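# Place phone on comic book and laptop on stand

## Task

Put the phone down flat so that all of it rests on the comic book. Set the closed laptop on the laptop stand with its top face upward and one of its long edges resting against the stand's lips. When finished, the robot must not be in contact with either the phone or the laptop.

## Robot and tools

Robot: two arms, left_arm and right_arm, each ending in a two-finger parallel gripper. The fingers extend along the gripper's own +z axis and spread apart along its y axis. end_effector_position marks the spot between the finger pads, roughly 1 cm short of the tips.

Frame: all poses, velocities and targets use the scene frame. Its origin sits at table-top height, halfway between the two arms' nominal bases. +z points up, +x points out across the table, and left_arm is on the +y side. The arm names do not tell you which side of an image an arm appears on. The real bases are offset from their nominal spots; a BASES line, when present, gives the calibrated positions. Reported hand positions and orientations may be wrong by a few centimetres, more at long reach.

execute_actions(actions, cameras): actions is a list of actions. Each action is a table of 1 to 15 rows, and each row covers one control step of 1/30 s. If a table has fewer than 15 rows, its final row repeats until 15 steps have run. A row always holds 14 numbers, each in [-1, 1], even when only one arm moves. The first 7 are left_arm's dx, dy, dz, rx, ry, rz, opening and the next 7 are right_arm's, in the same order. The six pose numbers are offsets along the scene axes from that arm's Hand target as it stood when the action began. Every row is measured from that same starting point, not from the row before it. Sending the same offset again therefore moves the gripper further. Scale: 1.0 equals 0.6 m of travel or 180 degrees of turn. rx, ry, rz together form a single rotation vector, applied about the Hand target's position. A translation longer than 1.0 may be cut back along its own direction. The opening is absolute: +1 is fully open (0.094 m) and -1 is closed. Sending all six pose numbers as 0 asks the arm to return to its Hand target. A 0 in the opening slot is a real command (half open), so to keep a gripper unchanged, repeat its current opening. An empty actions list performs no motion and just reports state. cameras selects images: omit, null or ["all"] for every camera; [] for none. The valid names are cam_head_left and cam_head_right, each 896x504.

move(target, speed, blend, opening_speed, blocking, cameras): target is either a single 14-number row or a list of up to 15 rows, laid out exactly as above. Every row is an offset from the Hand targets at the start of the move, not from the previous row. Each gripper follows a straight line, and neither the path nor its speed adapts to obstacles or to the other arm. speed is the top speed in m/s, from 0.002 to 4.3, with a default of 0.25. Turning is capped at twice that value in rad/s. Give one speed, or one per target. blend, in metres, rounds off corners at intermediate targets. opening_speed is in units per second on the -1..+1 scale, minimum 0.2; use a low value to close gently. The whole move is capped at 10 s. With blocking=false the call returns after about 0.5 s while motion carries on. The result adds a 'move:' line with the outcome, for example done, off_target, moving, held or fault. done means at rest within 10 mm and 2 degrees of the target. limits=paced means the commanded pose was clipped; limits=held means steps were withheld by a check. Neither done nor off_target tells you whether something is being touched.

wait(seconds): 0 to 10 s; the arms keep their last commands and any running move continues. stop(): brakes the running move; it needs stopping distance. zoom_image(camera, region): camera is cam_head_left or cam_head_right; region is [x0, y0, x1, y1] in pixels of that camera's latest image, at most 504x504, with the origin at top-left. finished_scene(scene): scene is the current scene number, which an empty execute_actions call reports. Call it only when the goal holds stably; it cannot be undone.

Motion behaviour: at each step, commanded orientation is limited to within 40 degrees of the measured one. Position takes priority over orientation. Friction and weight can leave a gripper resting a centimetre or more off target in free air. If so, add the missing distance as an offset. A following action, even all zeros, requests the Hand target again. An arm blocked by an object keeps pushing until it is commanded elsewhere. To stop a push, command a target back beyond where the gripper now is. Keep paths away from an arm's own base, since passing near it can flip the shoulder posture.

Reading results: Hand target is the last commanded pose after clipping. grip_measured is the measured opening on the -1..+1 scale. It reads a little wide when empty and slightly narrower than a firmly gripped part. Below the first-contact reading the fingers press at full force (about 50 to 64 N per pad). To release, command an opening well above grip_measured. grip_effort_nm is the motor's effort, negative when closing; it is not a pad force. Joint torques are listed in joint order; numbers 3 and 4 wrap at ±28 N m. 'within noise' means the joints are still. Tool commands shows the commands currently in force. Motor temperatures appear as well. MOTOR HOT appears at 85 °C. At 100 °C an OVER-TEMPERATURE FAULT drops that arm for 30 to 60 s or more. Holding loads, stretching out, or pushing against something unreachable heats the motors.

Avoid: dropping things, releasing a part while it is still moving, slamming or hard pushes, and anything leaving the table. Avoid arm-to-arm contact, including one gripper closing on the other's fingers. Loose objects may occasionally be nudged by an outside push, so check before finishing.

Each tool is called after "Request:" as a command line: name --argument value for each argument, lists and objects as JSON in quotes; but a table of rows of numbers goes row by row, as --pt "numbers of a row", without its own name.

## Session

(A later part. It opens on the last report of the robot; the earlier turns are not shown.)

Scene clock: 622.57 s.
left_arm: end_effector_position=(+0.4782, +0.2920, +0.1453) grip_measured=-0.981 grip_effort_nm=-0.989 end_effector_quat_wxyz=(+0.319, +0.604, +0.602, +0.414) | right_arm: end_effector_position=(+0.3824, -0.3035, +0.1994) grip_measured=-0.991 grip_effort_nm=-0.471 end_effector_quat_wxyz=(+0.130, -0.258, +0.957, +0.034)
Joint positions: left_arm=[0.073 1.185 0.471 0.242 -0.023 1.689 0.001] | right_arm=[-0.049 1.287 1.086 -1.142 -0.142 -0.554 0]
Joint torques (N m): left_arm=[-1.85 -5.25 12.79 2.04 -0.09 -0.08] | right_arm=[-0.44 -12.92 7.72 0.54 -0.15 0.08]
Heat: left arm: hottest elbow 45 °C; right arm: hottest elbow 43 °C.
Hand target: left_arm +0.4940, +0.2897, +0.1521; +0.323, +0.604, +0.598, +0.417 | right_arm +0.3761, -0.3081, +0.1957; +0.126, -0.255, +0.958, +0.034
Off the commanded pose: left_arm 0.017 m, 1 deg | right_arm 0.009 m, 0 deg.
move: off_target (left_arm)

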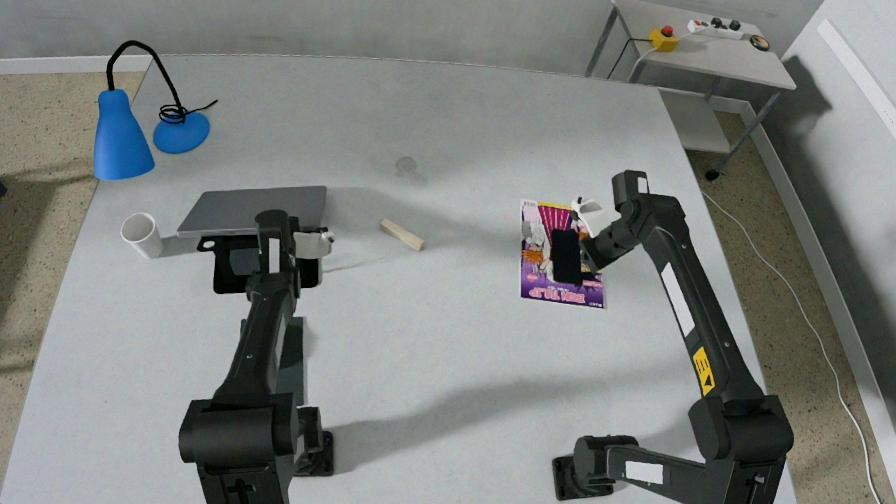

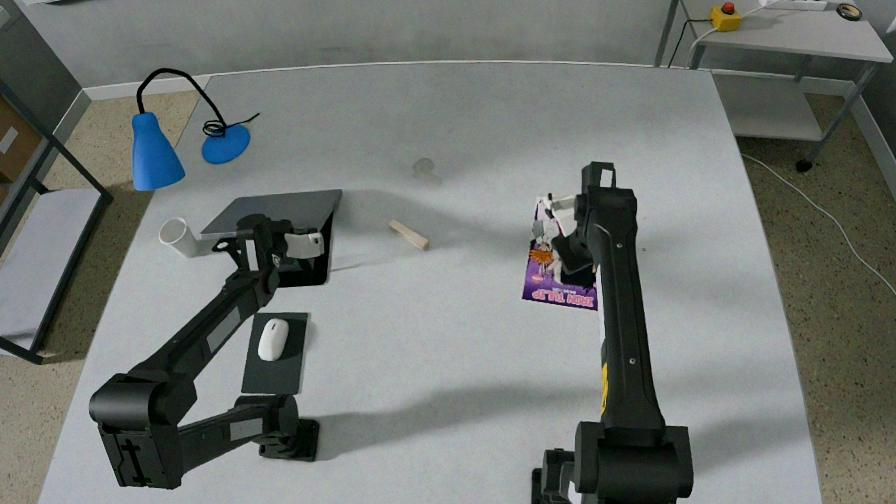

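Request:
move --pt "-0.08 -0.005 0.038 0 0 0 -1 0 0 0 0 0 0 -1" --pt "-0.05 -0.003 -0.007 0 0 0 -1 0 0 0 0 0 0 -1" --pt "0.0 0.002 -0.025 0 0 0 -1 0 0 0 0 0 0 -1" --speed 0.06

Request:
zoom_image --camera "cam_head_right" --region '[160, 180, 340, 300]'

Request:
zoom_image --camera "cam_head_left" --region '[160, 180, 340, 300]'

Scene clock: 631.57 s.
left_arm: end_effector_position=(+0.4860, +0.2926, +0.1434) grip_measured=-0.981 grip_effort_nm=-0.984 end_effector_quat_wxyz=(+0.328, +0.597, +0.597, +0.423) | right_arm: end_effector_position=(+0.3824, -0.3035, +0.1994) grip_measured=-0.991 grip_effort_nm=-0.471 end_effector_quat_wxyz=(+0.130, -0.258, +0.957, +0.034)
Joint positions: left_arm=[0.073 1.224 0.47 0.314 -0.022 1.686 0.001] | right_arm=[-0.049 1.287 1.086 -1.142 -0.142 -0.554 0]
Joint torques (N m): left_arm=[-1.9 -5.54 10.95 1.63 0 0.02] | right_arm=[-0.44 -12.86 7.73 0.53 -0.15 0.09]
Heat: left arm: hottest elbow 46 °C; right arm: hottest elbow 43 °C.
Hand target: left_arm +0.4940, +0.2910, +0.1371; +0.323, +0.604, +0.598, +0.417 | right_arm +0.3761, -0.3081, +0.1957; +0.126, -0.255, +0.958, +0.034
Off the commanded pose: left_arm 0.010 m, 1 deg | right_arm 0.009 m, 0 deg.
move: done

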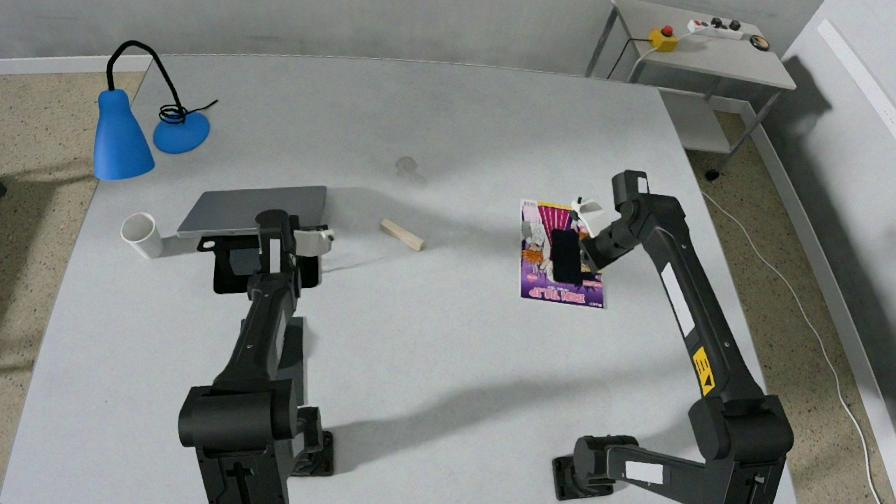

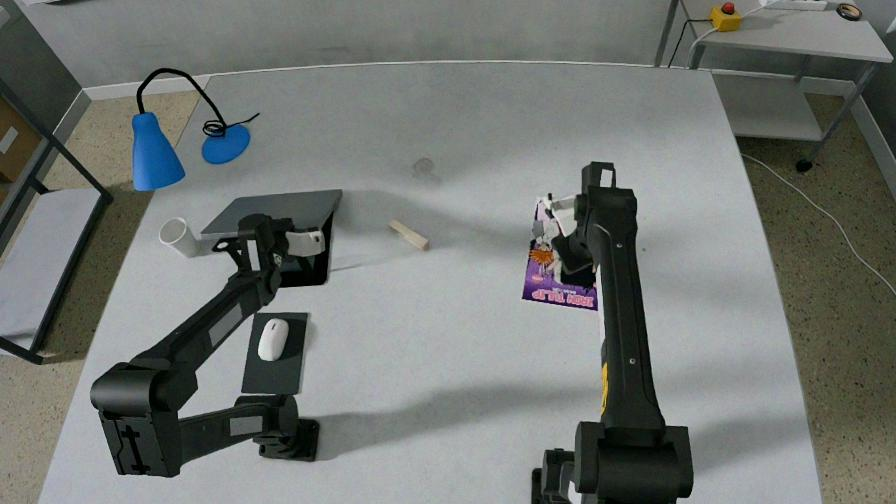

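Scaled by 2.800.

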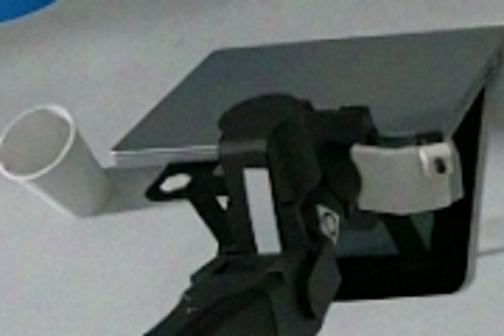

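Scaled by 2.800.

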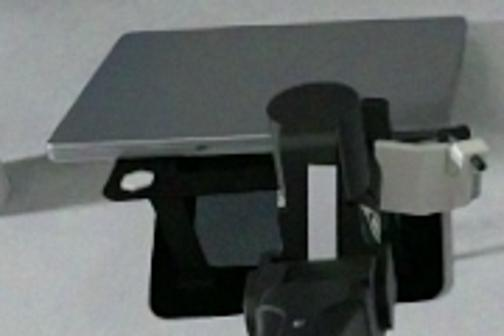

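Request:
move --pt "-0.08 -0.005 0.05 0 0 0 -1 0 0 0 0 0 0 -1" --pt "-0.22 -0.0 0.12 0 0 0 -1 0 0 0 0 0 0 -1" --speed 0.12

Request:
zoom_image --camera "cam_head_right" --region '[170, 170, 350, 290]'

Request:
zoom_image --camera "cam_head_left" --region '[160, 170, 340, 290]'

Scene clock: 636.20 s.
left_arm: end_effector_position=(+0.3654, +0.2869, +0.2122) grip_measured=-0.981 grip_effort_nm=-0.984 end_effector_quat_wxyz=(+0.329, +0.603, +0.596, +0.416) | right_arm: end_effector_position=(+0.3824, -0.3035, +0.1994) grip_measured=-0.991 grip_effort_nm=-0.471 end_effector_quat_wxyz=(+0.130, -0.258, +0.957, +0.034)
Joint positions: left_arm=[0.123 0.579 0.382 -0.257 0.037 1.712 0.001] | right_arm=[-0.049 1.287 1.086 -1.142 -0.142 -0.554 0]
Joint torques (N m): left_arm=[-0.21 -1.73 10.81 1.72 0.11 0.05] | right_arm=[-0.32 -12.86 7.75 0.53 -0.15 0.09]
Heat: left arm: hottest elbow 45 °C; right arm: hottest elbow 43 °C.
Hand target: left_arm +0.3620, +0.2909, +0.2092; +0.323, +0.604, +0.598, +0.417 | right_arm +0.3761, -0.3081, +0.1957; +0.126, -0.255, +0.958, +0.034
Off the commanded pose: left_arm 0.006 m, 1 deg | right_arm 0.009 m, 0 deg.
move: done

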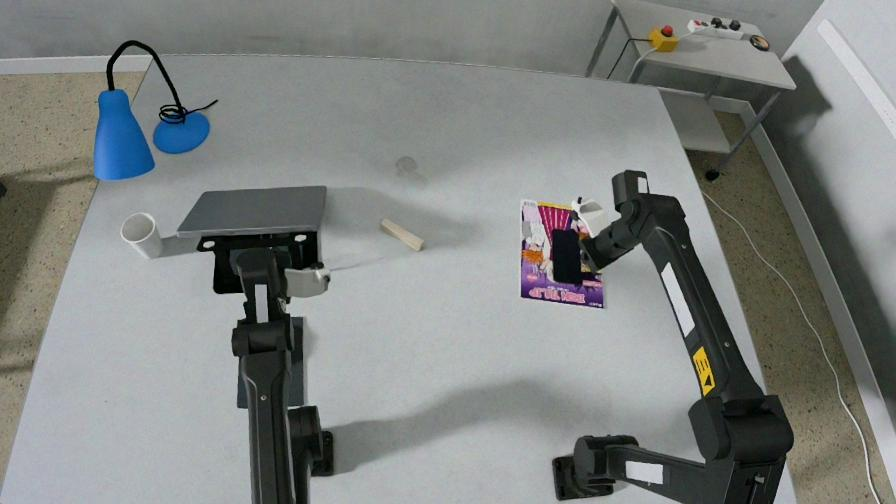

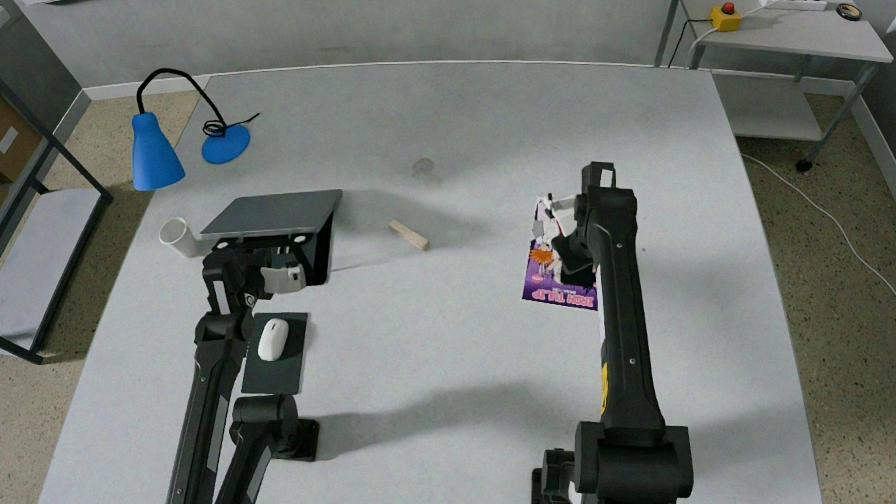

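Scaled by 2.800.

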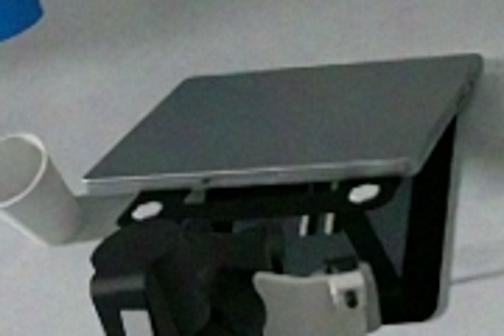

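Scaled by 2.800.

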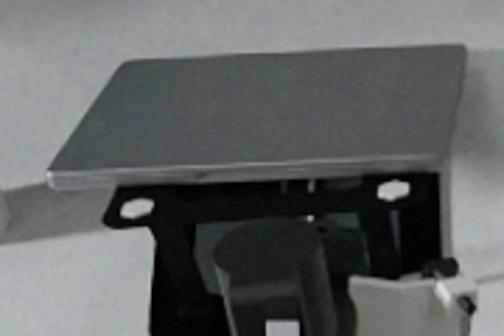

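Request:
move --pt "0.08 0.003 -0.05 0 0 0 -1 0 0 0 0 0 0 -1" --pt "0.115 0.003 -0.105 0 0 0 -1 0 0 0 0 0 0 -1" --speed 0.08

Request:
zoom_image --camera "cam_head_right" --region '[170, 170, 350, 290]'

Request:
zoom_image --camera "cam_head_left" --region '[160, 170, 340, 290]'

Scene clock: 649.73 s.
left_arm: end_effector_position=(+0.4310, +0.2983, +0.1525) grip_measured=-0.981 grip_effort_nm=-0.979 end_effector_quat_wxyz=(+0.321, +0.601, +0.598, +0.422) | right_arm: end_effector_position=(+0.3824, -0.3035, +0.1994) grip_measured=-0.991 grip_effort_nm=-0.476 end_effector_quat_wxyz=(+0.130, -0.258, +0.957, +0.034)
Joint positions: left_arm=[0.114 1.002 0.37 0.178 0.009 1.712 0.001] | right_arm=[-0.049 1.287 1.086 -1.142 -0.142 -0.554 0]
Joint torques (N m): left_arm=[-1.9 -4.84 8.83 2.25 -0.09 -0.13] | right_arm=[-0.38 -12.81 7.72 0.5 -0.15 0.09]
Heat: left arm: hottest elbow 45 °C; right arm: hottest elbow 43 °C.
Hand target: left_arm +0.4310, +0.2928, +0.1462; +0.323, +0.603, +0.598, +0.417 | right_arm +0.3761, -0.3081, +0.1957; +0.126, -0.255, +0.958, +0.034
Off the commanded pose: left_arm 0.008 m, 1 deg | right_arm 0.009 m, 0 deg.
move: done

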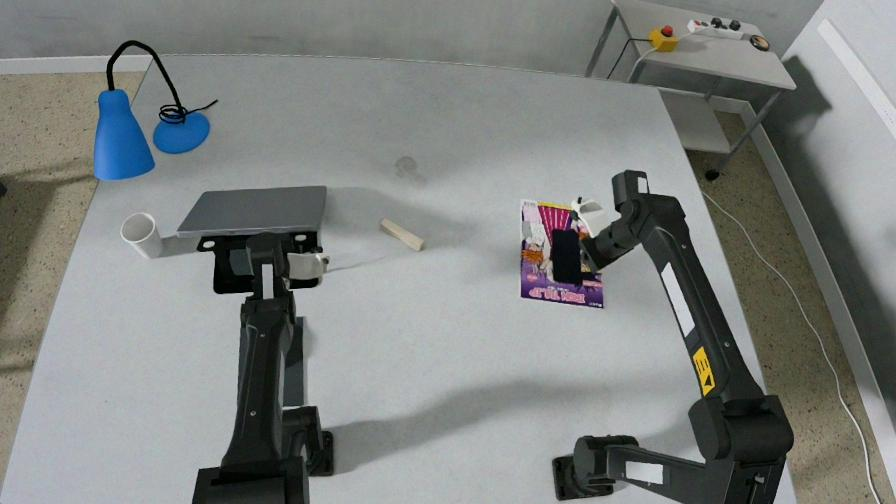

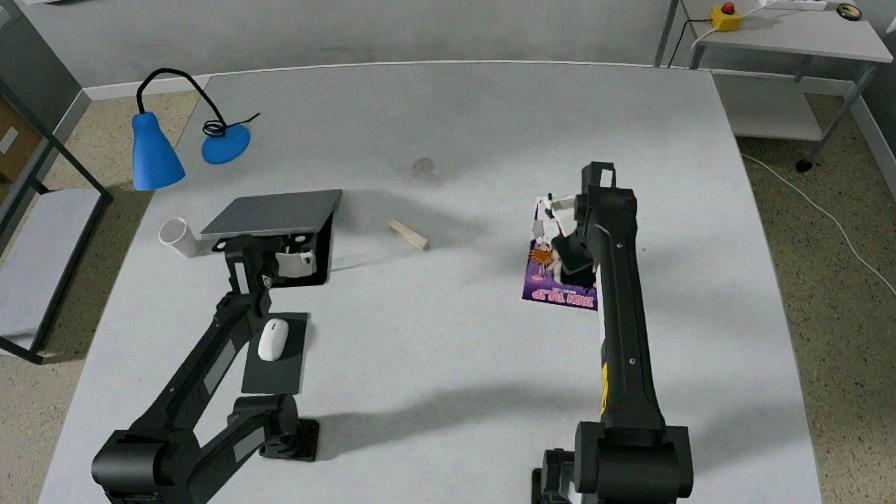

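Scaled by 2.800.

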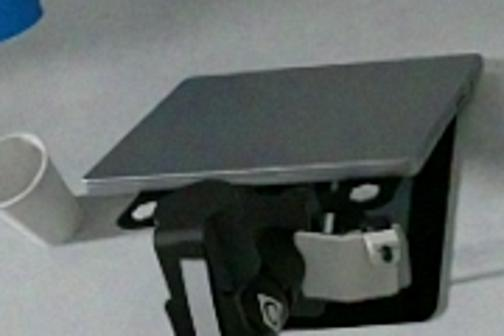

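Scaled by 2.800.

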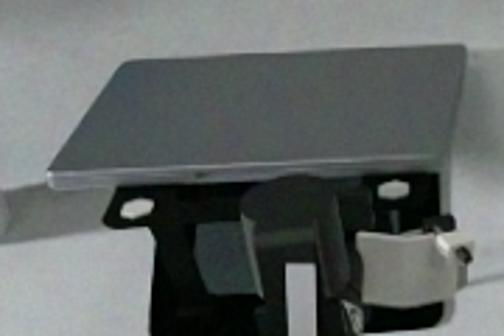

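Request:
move --pt "0.04 -0.01 -0.035 0 0 0 -1 0 0 0 0 0 0 -1" --pt "0.075 -0.008 -0.052 0 0 0 -1 0 0 0 0 0 0 -1" --speed 0.06

Request:
zoom_image --camera "cam_head_right" --region '[170, 170, 350, 290]'

Request:
zoom_image --camera "cam_head_left" --region '[160, 170, 340, 290]'

Scene clock: 653.30 s.
left_arm: end_effector_position=(+0.4700, +0.2929, +0.1478) grip_measured=-0.982 grip_effort_nm=-0.965 end_effector_quat_wxyz=(+0.346, +0.581, +0.588, +0.444) | right_arm: end_effector_position=(+0.3824, -0.3035, +0.1994) grip_measured=-0.991 grip_effort_nm=-0.471 end_effector_quat_wxyz=(+0.130, -0.258, +0.957, +0.034)
Joint positions: left_arm=[0.078 1.184 0.403 0.406 -0.02 1.68 0.001] | right_arm=[-0.049 1.287 1.086 -1.142 -0.142 -0.554 0]
Joint torques (N m): left_arm=[-2.96 -1.9 9.72 1.13 -0.18 0.03] | right_arm=[-0.38 -12.81 7.71 0.5 -0.15 0.09]
Heat: left arm: hottest elbow 44 °C; right arm: hottest elbow 43 °C.
Hand target: left_arm +0.4760, +0.2879, +0.1151; +0.323, +0.603, +0.598, +0.417 | right_arm +0.3761, -0.3081, +0.1957; +0.126, -0.255, +0.958, +0.034
Off the commanded pose: left_arm 0.034 m, 5 deg | right_arm 0.009 m, 0 deg.
move: off_target (left_arm)

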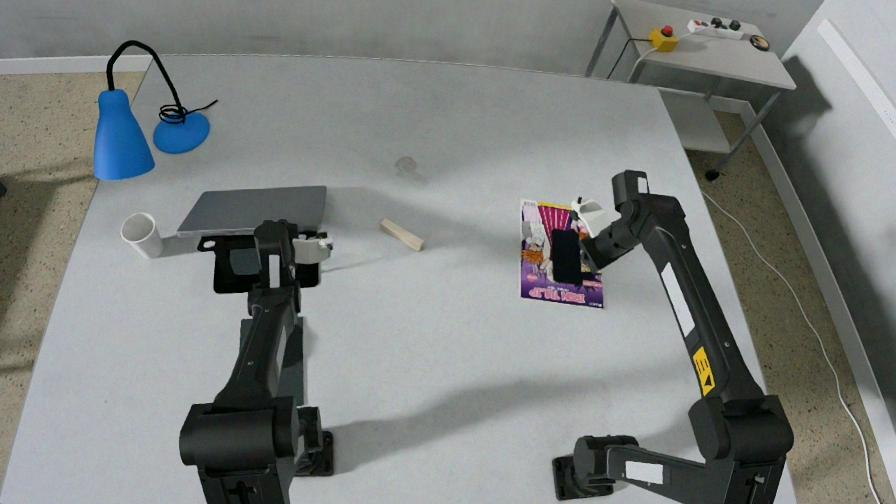

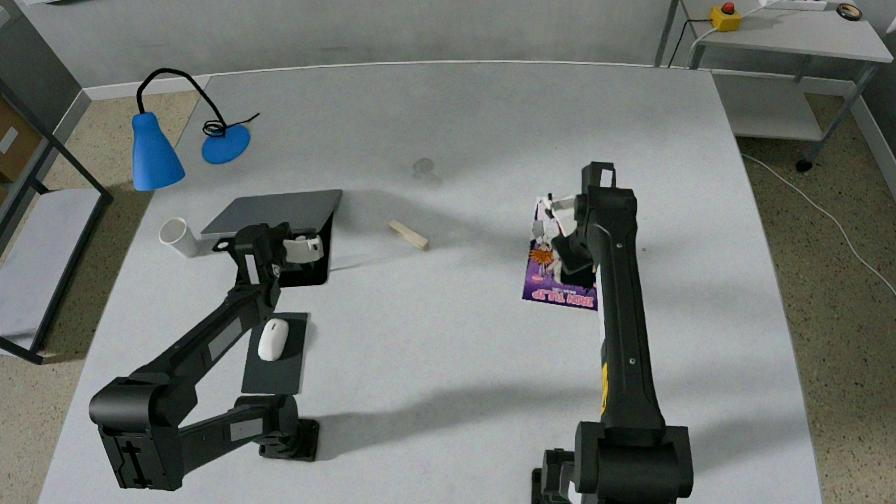

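Scaled by 2.800.

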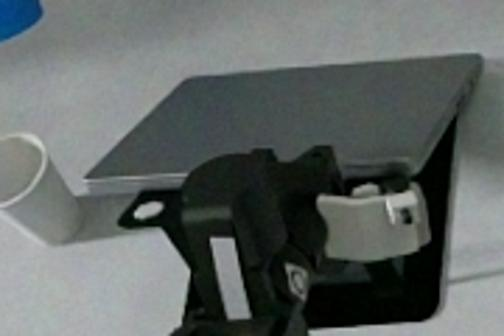

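Scaled by 2.800.

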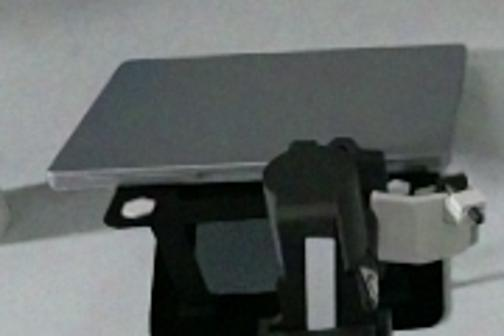

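Request:
move --pt "-0.06 0.0 0.12 0 0 0 -1 0 0 0 0 0 0 -1" --pt "-0.2 0.0 0.2 -0.441 0.003 0.282 -1 0 0 0 0 0 0 -1" --speed 0.2

Request:
zoom_image --camera "cam_head_left" --region '[160, 170, 340, 290]'

Scene clock: 661.77 s.
left_arm: end_effector_position=(+0.3411, +0.2816, +0.1886) grip_measured=-0.982 grip_effort_nm=-0.955 end_effector_quat_wxyz=(+0.389, -0.013, +0.921, +0.035) | right_arm: end_effector_position=(+0.3824, -0.3035, +0.1994) grip_measured=-0.991 grip_effort_nm=-0.471 end_effector_quat_wxyz=(+0.130, -0.258, +0.957, +0.034)
Joint positions: left_arm=[0.111 0.636 0.503 -0.637 0.025 0.1 0.001] | right_arm=[-0.049 1.287 1.086 -1.142 -0.142 -0.554 0]
Joint torques (N m): left_arm=[-0.26 -2.78 18.69 1.22 0.02 -0.07] | right_arm=[-0.44 -12.86 7.73 0.54 -0.15 0.09]
Heat: left arm: hottest elbow 45 °C; right arm: hottest elbow 43 °C.
Hand target: left_arm +0.3560, +0.2881, +0.2351; +0.425, -0.023, +0.904, +0.040 | right_arm +0.3761, -0.3081, +0.1957; +0.126, -0.255, +0.958, +0.034
Off the commanded pose: left_arm 0.049 m, 5 deg | right_arm 0.009 m, 0 deg.
move: off_target (left_arm)

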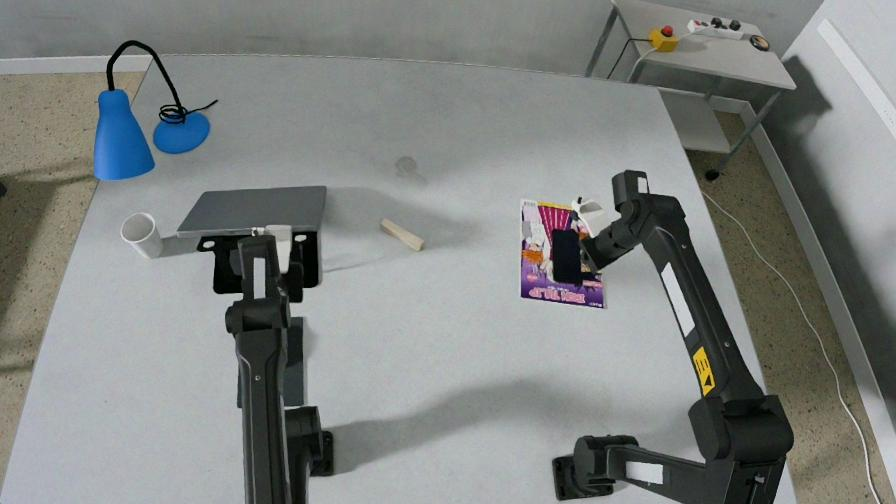

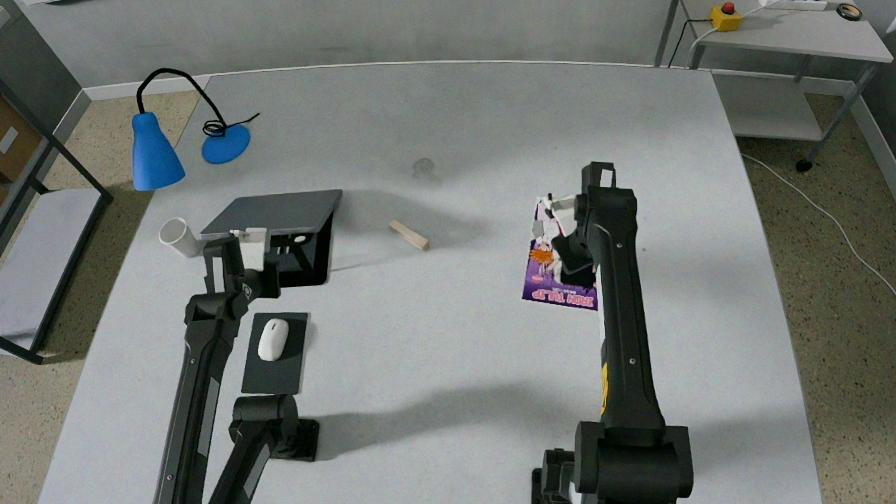

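Scaled by 2.800.

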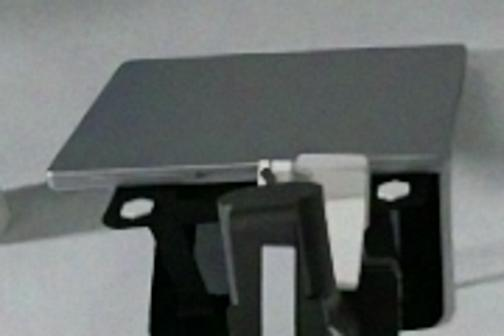

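Request:
move --target '[0.105,-0.008,-0.045,0,0,0,-1,0,0,0,0,0,0,-1]' --speed 0.12

Request:
zoom_image --camera "cam_head_left" --region '[160, 170, 340, 290]'

Request:
zoom_image --camera "cam_head_right" --region '[170, 170, 350, 290]'

Scene clock: 666.67 s.
left_arm: end_effector_position=(+0.3900, +0.2849, +0.1675) grip_measured=-0.982 grip_effort_nm=-0.955 end_effector_quat_wxyz=(+0.386, -0.025, +0.921, +0.040) | right_arm: end_effector_position=(+0.3824, -0.3035, +0.1994) grip_measured=-0.991 grip_effort_nm=-0.471 end_effector_quat_wxyz=(+0.130, -0.258, +0.957, +0.034)
Joint positions: left_arm=[0.083 0.851 0.529 -0.451 -0.013 0.064 0.001] | right_arm=[-0.049 1.287 1.086 -1.142 -0.142 -0.554 0]
Joint torques (N m): left_arm=[-1.9 -4.19 17.85 2.37 -0.12 -0.11] | right_arm=[-0.32 -12.92 7.72 0.51 -0.15 0.08]
Heat: left arm: hottest elbow 45 °C; right arm: hottest elbow 43 °C.
Hand target: left_arm +0.4190, +0.2832, +0.2080; +0.425, -0.023, +0.904, +0.040 | right_arm +0.3761, -0.3081, +0.1957; +0.126, -0.255, +0.958, +0.034
Off the commanded pose: left_arm 0.050 m, 5 deg | right_arm 0.009 m, 0 deg.
move: off_target (left_arm)

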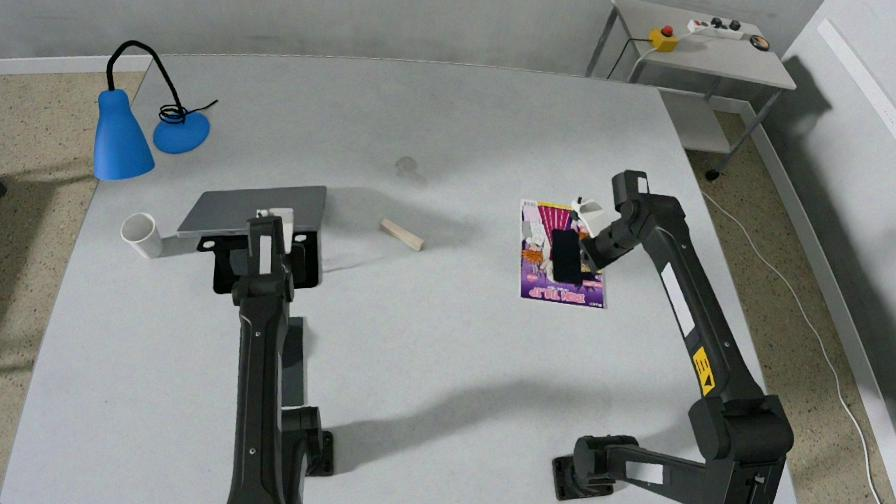

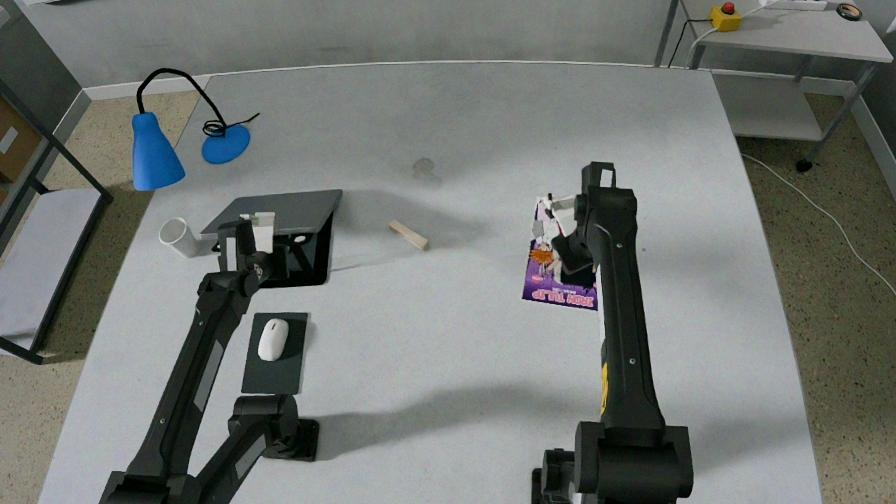

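Scaled by 2.800.

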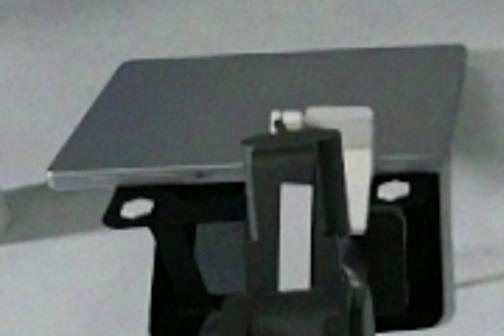

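Scaled by 2.800.

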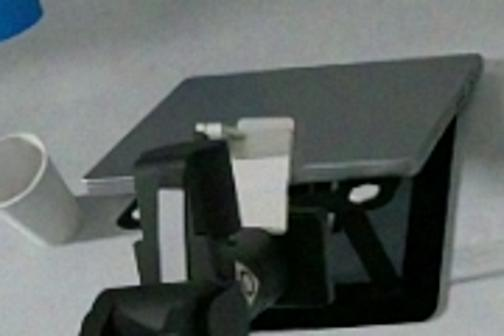

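Request:
move --pt "0.05 0 -0.005 0 0 0 -1 0 0 0 0 0 0 -1" --pt "0.09 0 -0.04 0 0 0 -1 0 0 0 0 0 0 -1" --speed 0.08

Request:
zoom_image --camera "cam_head_left" --region '[160, 170, 340, 290]'

Request:
zoom_image --camera "cam_head_right" --region '[170, 170, 350, 290]'

Scene clock: 671.53 s.
left_arm: end_effector_position=(+0.4431, +0.2862, +0.1503) grip_measured=-0.982 grip_effort_nm=-0.960 end_effector_quat_wxyz=(+0.391, -0.025, +0.919, +0.041) | right_arm: end_effector_position=(+0.3824, -0.3035, +0.1994) grip_measured=-0.991 grip_effort_nm=-0.471 end_effector_quat_wxyz=(+0.130, -0.258, +0.957, +0.034)
Joint positions: left_arm=[0.066 1.063 0.59 -0.29 -0.027 0.053 0.001] | right_arm=[-0.049 1.287 1.086 -1.142 -0.142 -0.554 0]
Joint torques (N m): left_arm=[-3.25 -7.3 16.7 2.26 -0.13 -0.09] | right_arm=[-0.44 -12.92 7.72 0.54 -0.15 0.09]
Heat: left arm: hottest elbow 46 °C; right arm: hottest elbow 43 °C.
Hand target: left_arm +0.4730, +0.2832, +0.1840; +0.425, -0.023, +0.904, +0.040 | right_arm +0.3761, -0.3081, +0.1957; +0.126, -0.255, +0.958, +0.034
Off the commanded pose: left_arm 0.045 m, 4 deg | right_arm 0.009 m, 0 deg.
move: off_target (left_arm)

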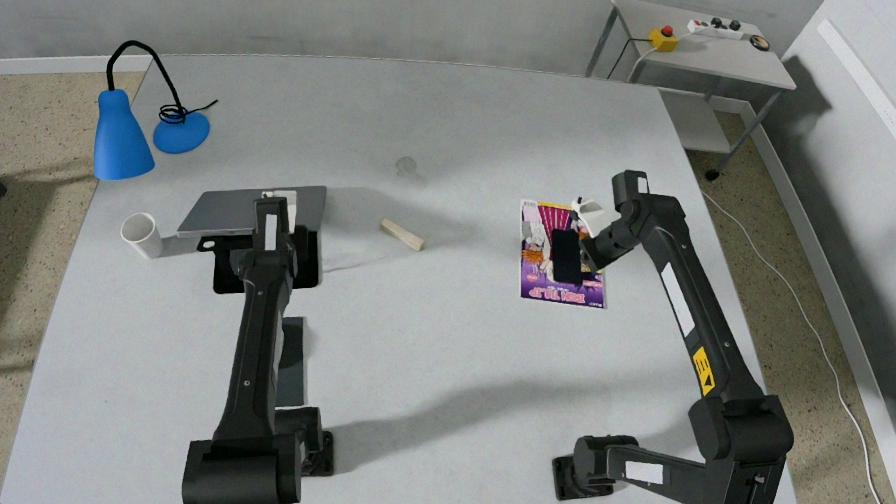

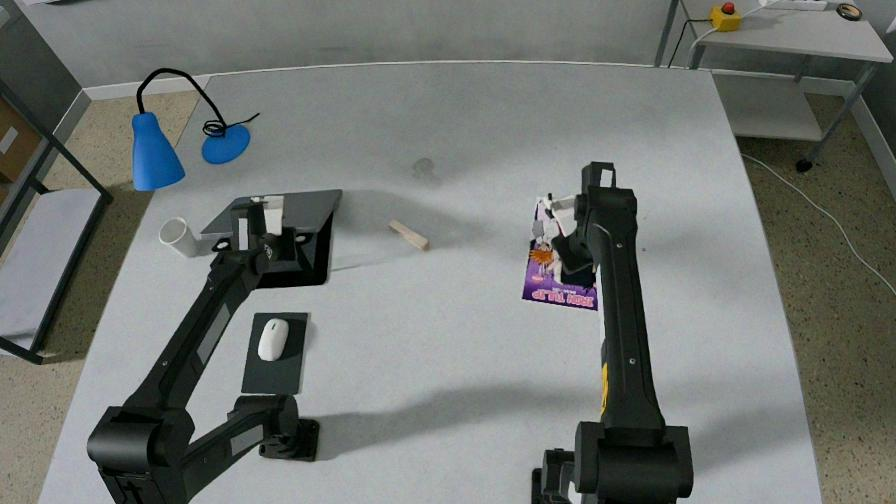

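Scaled by 2.800.

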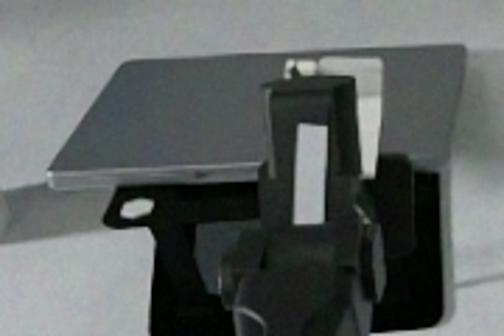

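Scaled by 2.800.

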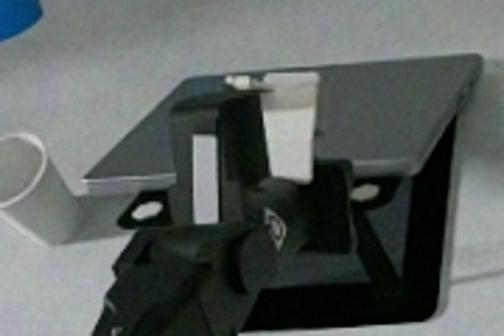

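Request:
move --pt "0.015 0 -0.025 0 0 0 -1 0 0 0 0 0 0 -1" --pt "0.045 0.002 -0.045 0 0 0 -1 0 0 0 0 0 0 -1" --speed 0.06

Request:
zoom_image --camera "cam_head_left" --region '[160, 170, 340, 290]'

Request:
zoom_image --camera "cam_head_right" --region '[170, 170, 350, 290]'

Scene clock: 675.43 s.
left_arm: end_effector_position=(+0.4695, +0.2822, +0.1403) grip_measured=-0.982 grip_effort_nm=-0.955 end_effector_quat_wxyz=(+0.404, -0.020, +0.914, +0.038) | right_arm: end_effector_position=(+0.3824, -0.3035, +0.1994) grip_measured=-0.991 grip_effort_nm=-0.476 end_effector_quat_wxyz=(+0.130, -0.258, +0.957, +0.034)
Joint positions: left_arm=[0.052 1.159 0.609 -0.185 -0.026 0.049 0.001] | right_arm=[-0.049 1.287 1.086 -1.142 -0.142 -0.554 0]
Joint torques (N m): left_arm=[-1.85 -4.48 15.87 2.61 -0.25 -0.08] | right_arm=[-0.38 -12.75 7.72 0.51 -0.15 0.08]
Heat: left arm: hottest elbow 46 °C; right arm: hottest elbow 43 °C.
Hand target: left_arm +0.5000, +0.2845, +0.1569; +0.425, -0.023, +0.904, +0.040 | right_arm +0.3761, -0.3081, +0.1957; +0.126, -0.255, +0.958, +0.034
Off the commanded pose: left_arm 0.035 m, 3 deg | right_arm 0.009 m, 0 deg.
move: off_target (left_arm)

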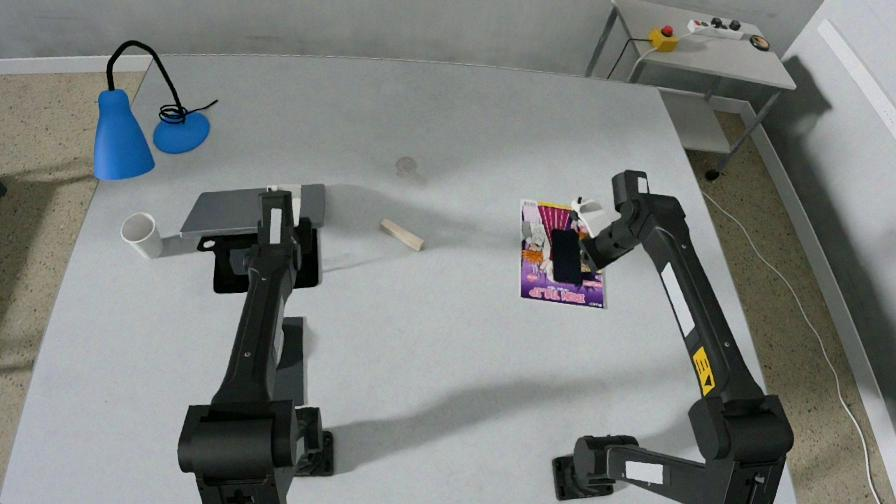

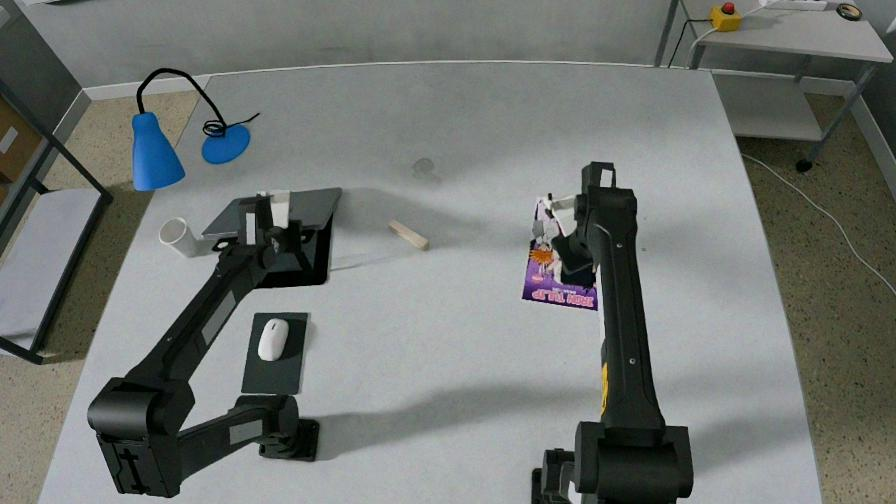

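Scaled by 2.800.

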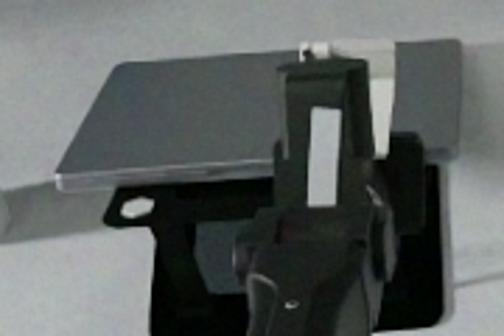

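Scaled by 2.800.

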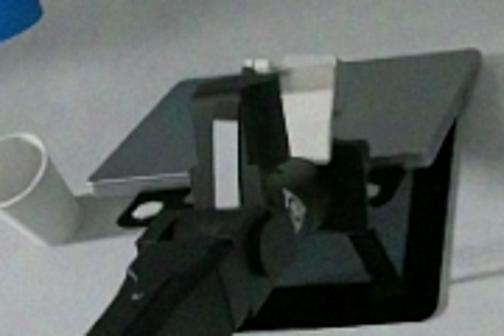

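Request:
move --pt "-0.045 0.0 0.03 0 0 0 -1 0 0 0 0 0 0 -1" --pt "-0.045 0.07 0.03 0 0 0 -1 0 0 0 0 0 0 -1" --speed 0.1

Request:
zoom_image --camera "cam_head_left" --region '[160, 170, 340, 290]'

Request:
zoom_image --camera "cam_head_right" --region '[170, 170, 350, 290]'

Scene clock: 679.83 s.
left_arm: end_effector_position=(+0.4576, +0.3184, +0.1507) grip_measured=-0.982 grip_effort_nm=-0.955 end_effector_quat_wxyz=(+0.407, -0.024, +0.912, +0.034) | right_arm: end_effector_position=(+0.3824, -0.3035, +0.1994) grip_measured=-0.991 grip_effort_nm=-0.471 end_effector_quat_wxyz=(+0.130, -0.258, +0.957, +0.034)
Joint positions: left_arm=[0.176 1.118 0.609 -0.223 0.071 0.12 0.001] | right_arm=[-0.049 1.287 1.086 -1.142 -0.142 -0.554 0]
Joint torques (N m): left_arm=[-1.14 -7.71 14.65 1.39 0.11 0.09] | right_arm=[-0.38 -12.81 7.71 0.51 -0.15 0.08]
Heat: left arm: hottest elbow 46 °C; right arm: hottest elbow 43 °C.
Hand target: left_arm +0.4730, +0.3263, +0.1749; +0.425, -0.023, +0.904, +0.040 | right_arm +0.3761, -0.3081, +0.1957; +0.126, -0.255, +0.958, +0.034
Off the commanded pose: left_arm 0.030 m, 2 deg | right_arm 0.009 m, 0 deg.
move: off_target (left_arm)

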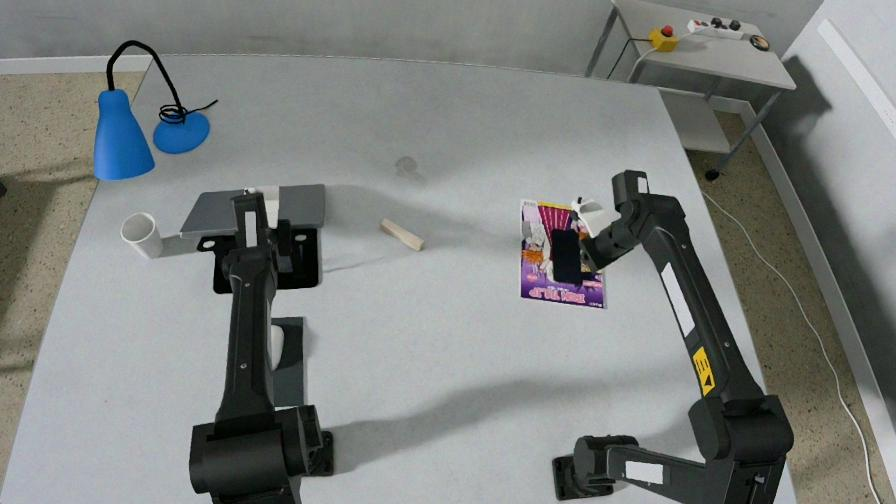

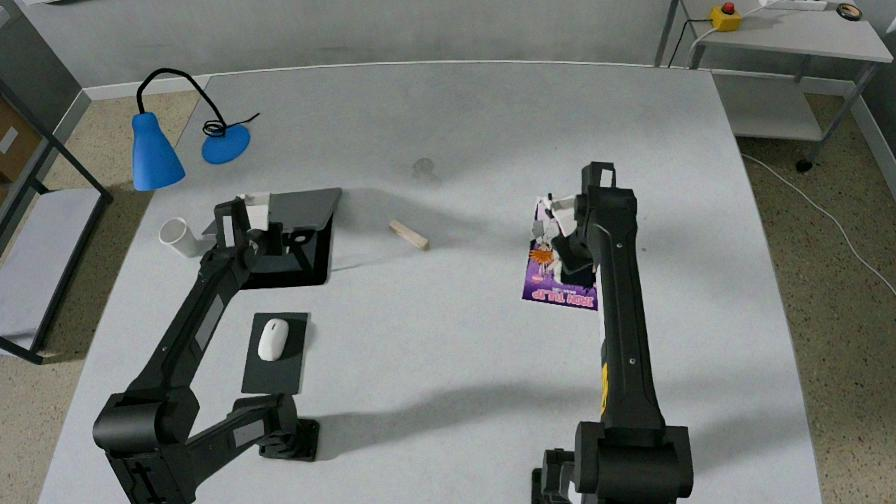

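Scaled by 2.800.

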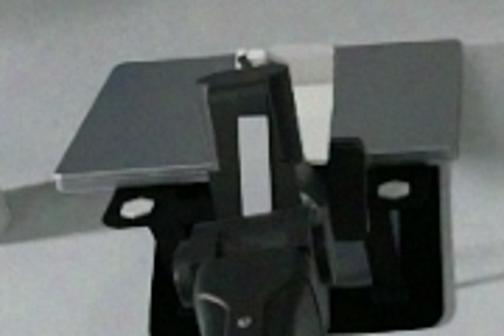

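Scaled by 2.800.

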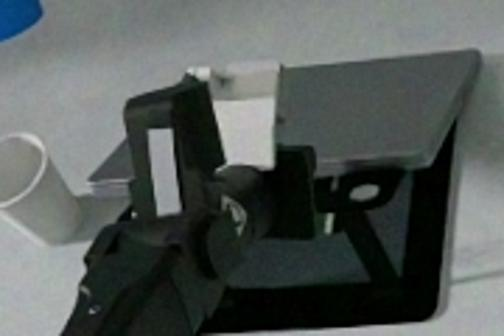

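Request:
move --pt "-0.015 0.03 -0.012 0 0 0 -1 0 0 0 0 0 0 -1" --pt "0.035 0.03 -0.04 0 0 0 -1 0 0 0 0 0 0 -1" --speed 0.06

Request:
zoom_image --camera "cam_head_left" --region '[160, 170, 340, 290]'

Request:
zoom_image --camera "cam_head_right" --region '[170, 170, 350, 290]'

Scene clock: 684.17 s.
left_arm: end_effector_position=(+0.4640, +0.3389, +0.1401) grip_measured=-0.982 grip_effort_nm=-0.955 end_effector_quat_wxyz=(+0.410, -0.027, +0.911, +0.035) | right_arm: end_effector_position=(+0.3824, -0.3035, +0.1994) grip_measured=-0.991 grip_effort_nm=-0.471 end_effector_quat_wxyz=(+0.130, -0.258, +0.957, +0.034)
Joint positions: left_arm=[0.233 1.171 0.612 -0.17 0.11 0.154 0.001] | right_arm=[-0.049 1.287 1.086 -1.142 -0.142 -0.554 0]
Joint torques (N m): left_arm=[-1.79 -4.37 15.3 2.89 -0.15 -0.04] | right_arm=[-0.38 -12.92 7.75 0.51 -0.16 0.09]
Heat: left arm: hottest elbow 46 °C; right arm: hottest elbow 43 °C.
Hand target: left_arm +0.4940, +0.3444, +0.1508; +0.425, -0.023, +0.904, +0.040 | right_arm +0.3761, -0.3081, +0.1957; +0.126, -0.255, +0.958, +0.034
Off the commanded pose: left_arm 0.032 m, 2 deg | right_arm 0.009 m, 0 deg.
move: off_target (left_arm)

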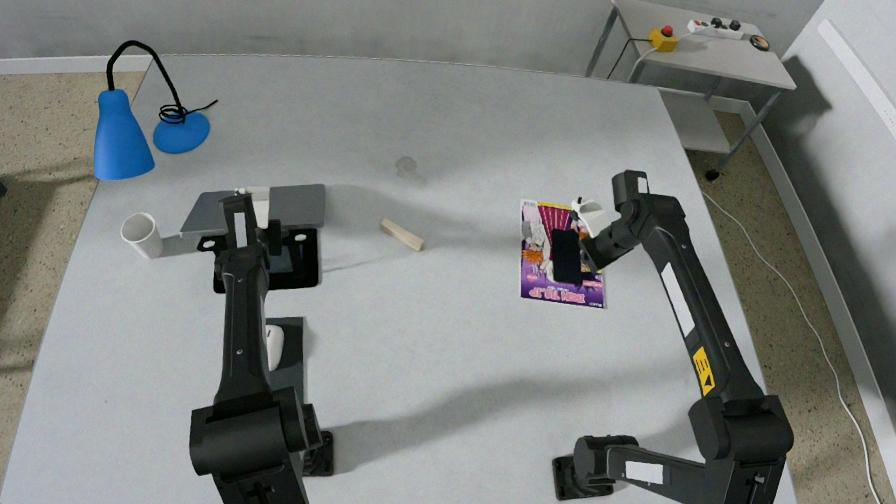

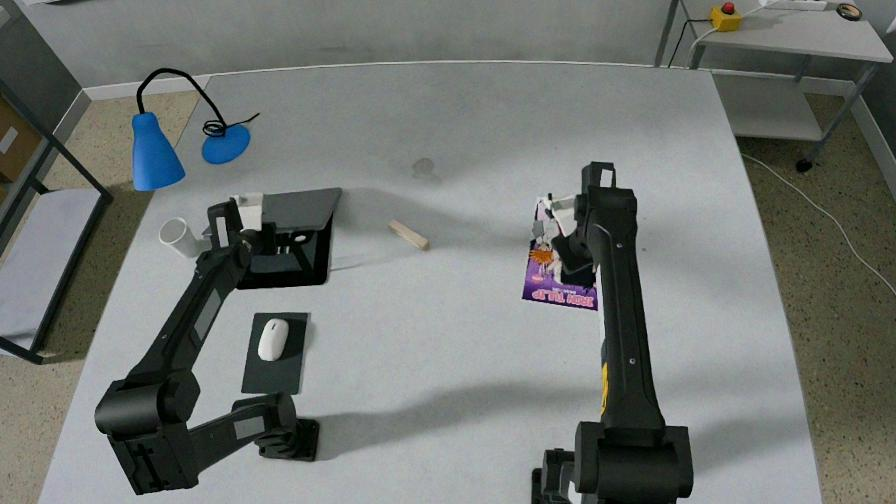

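Scaled by 2.800.

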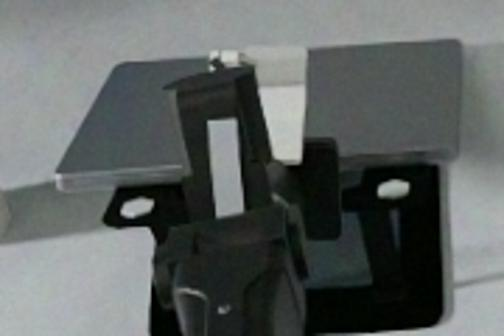

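Scaled by 2.800.

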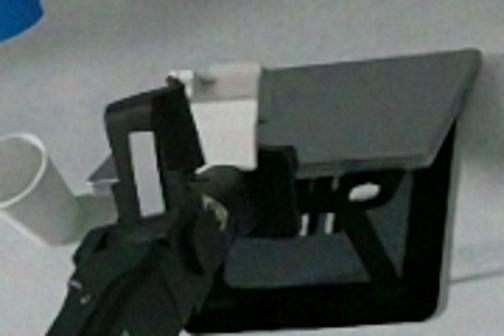

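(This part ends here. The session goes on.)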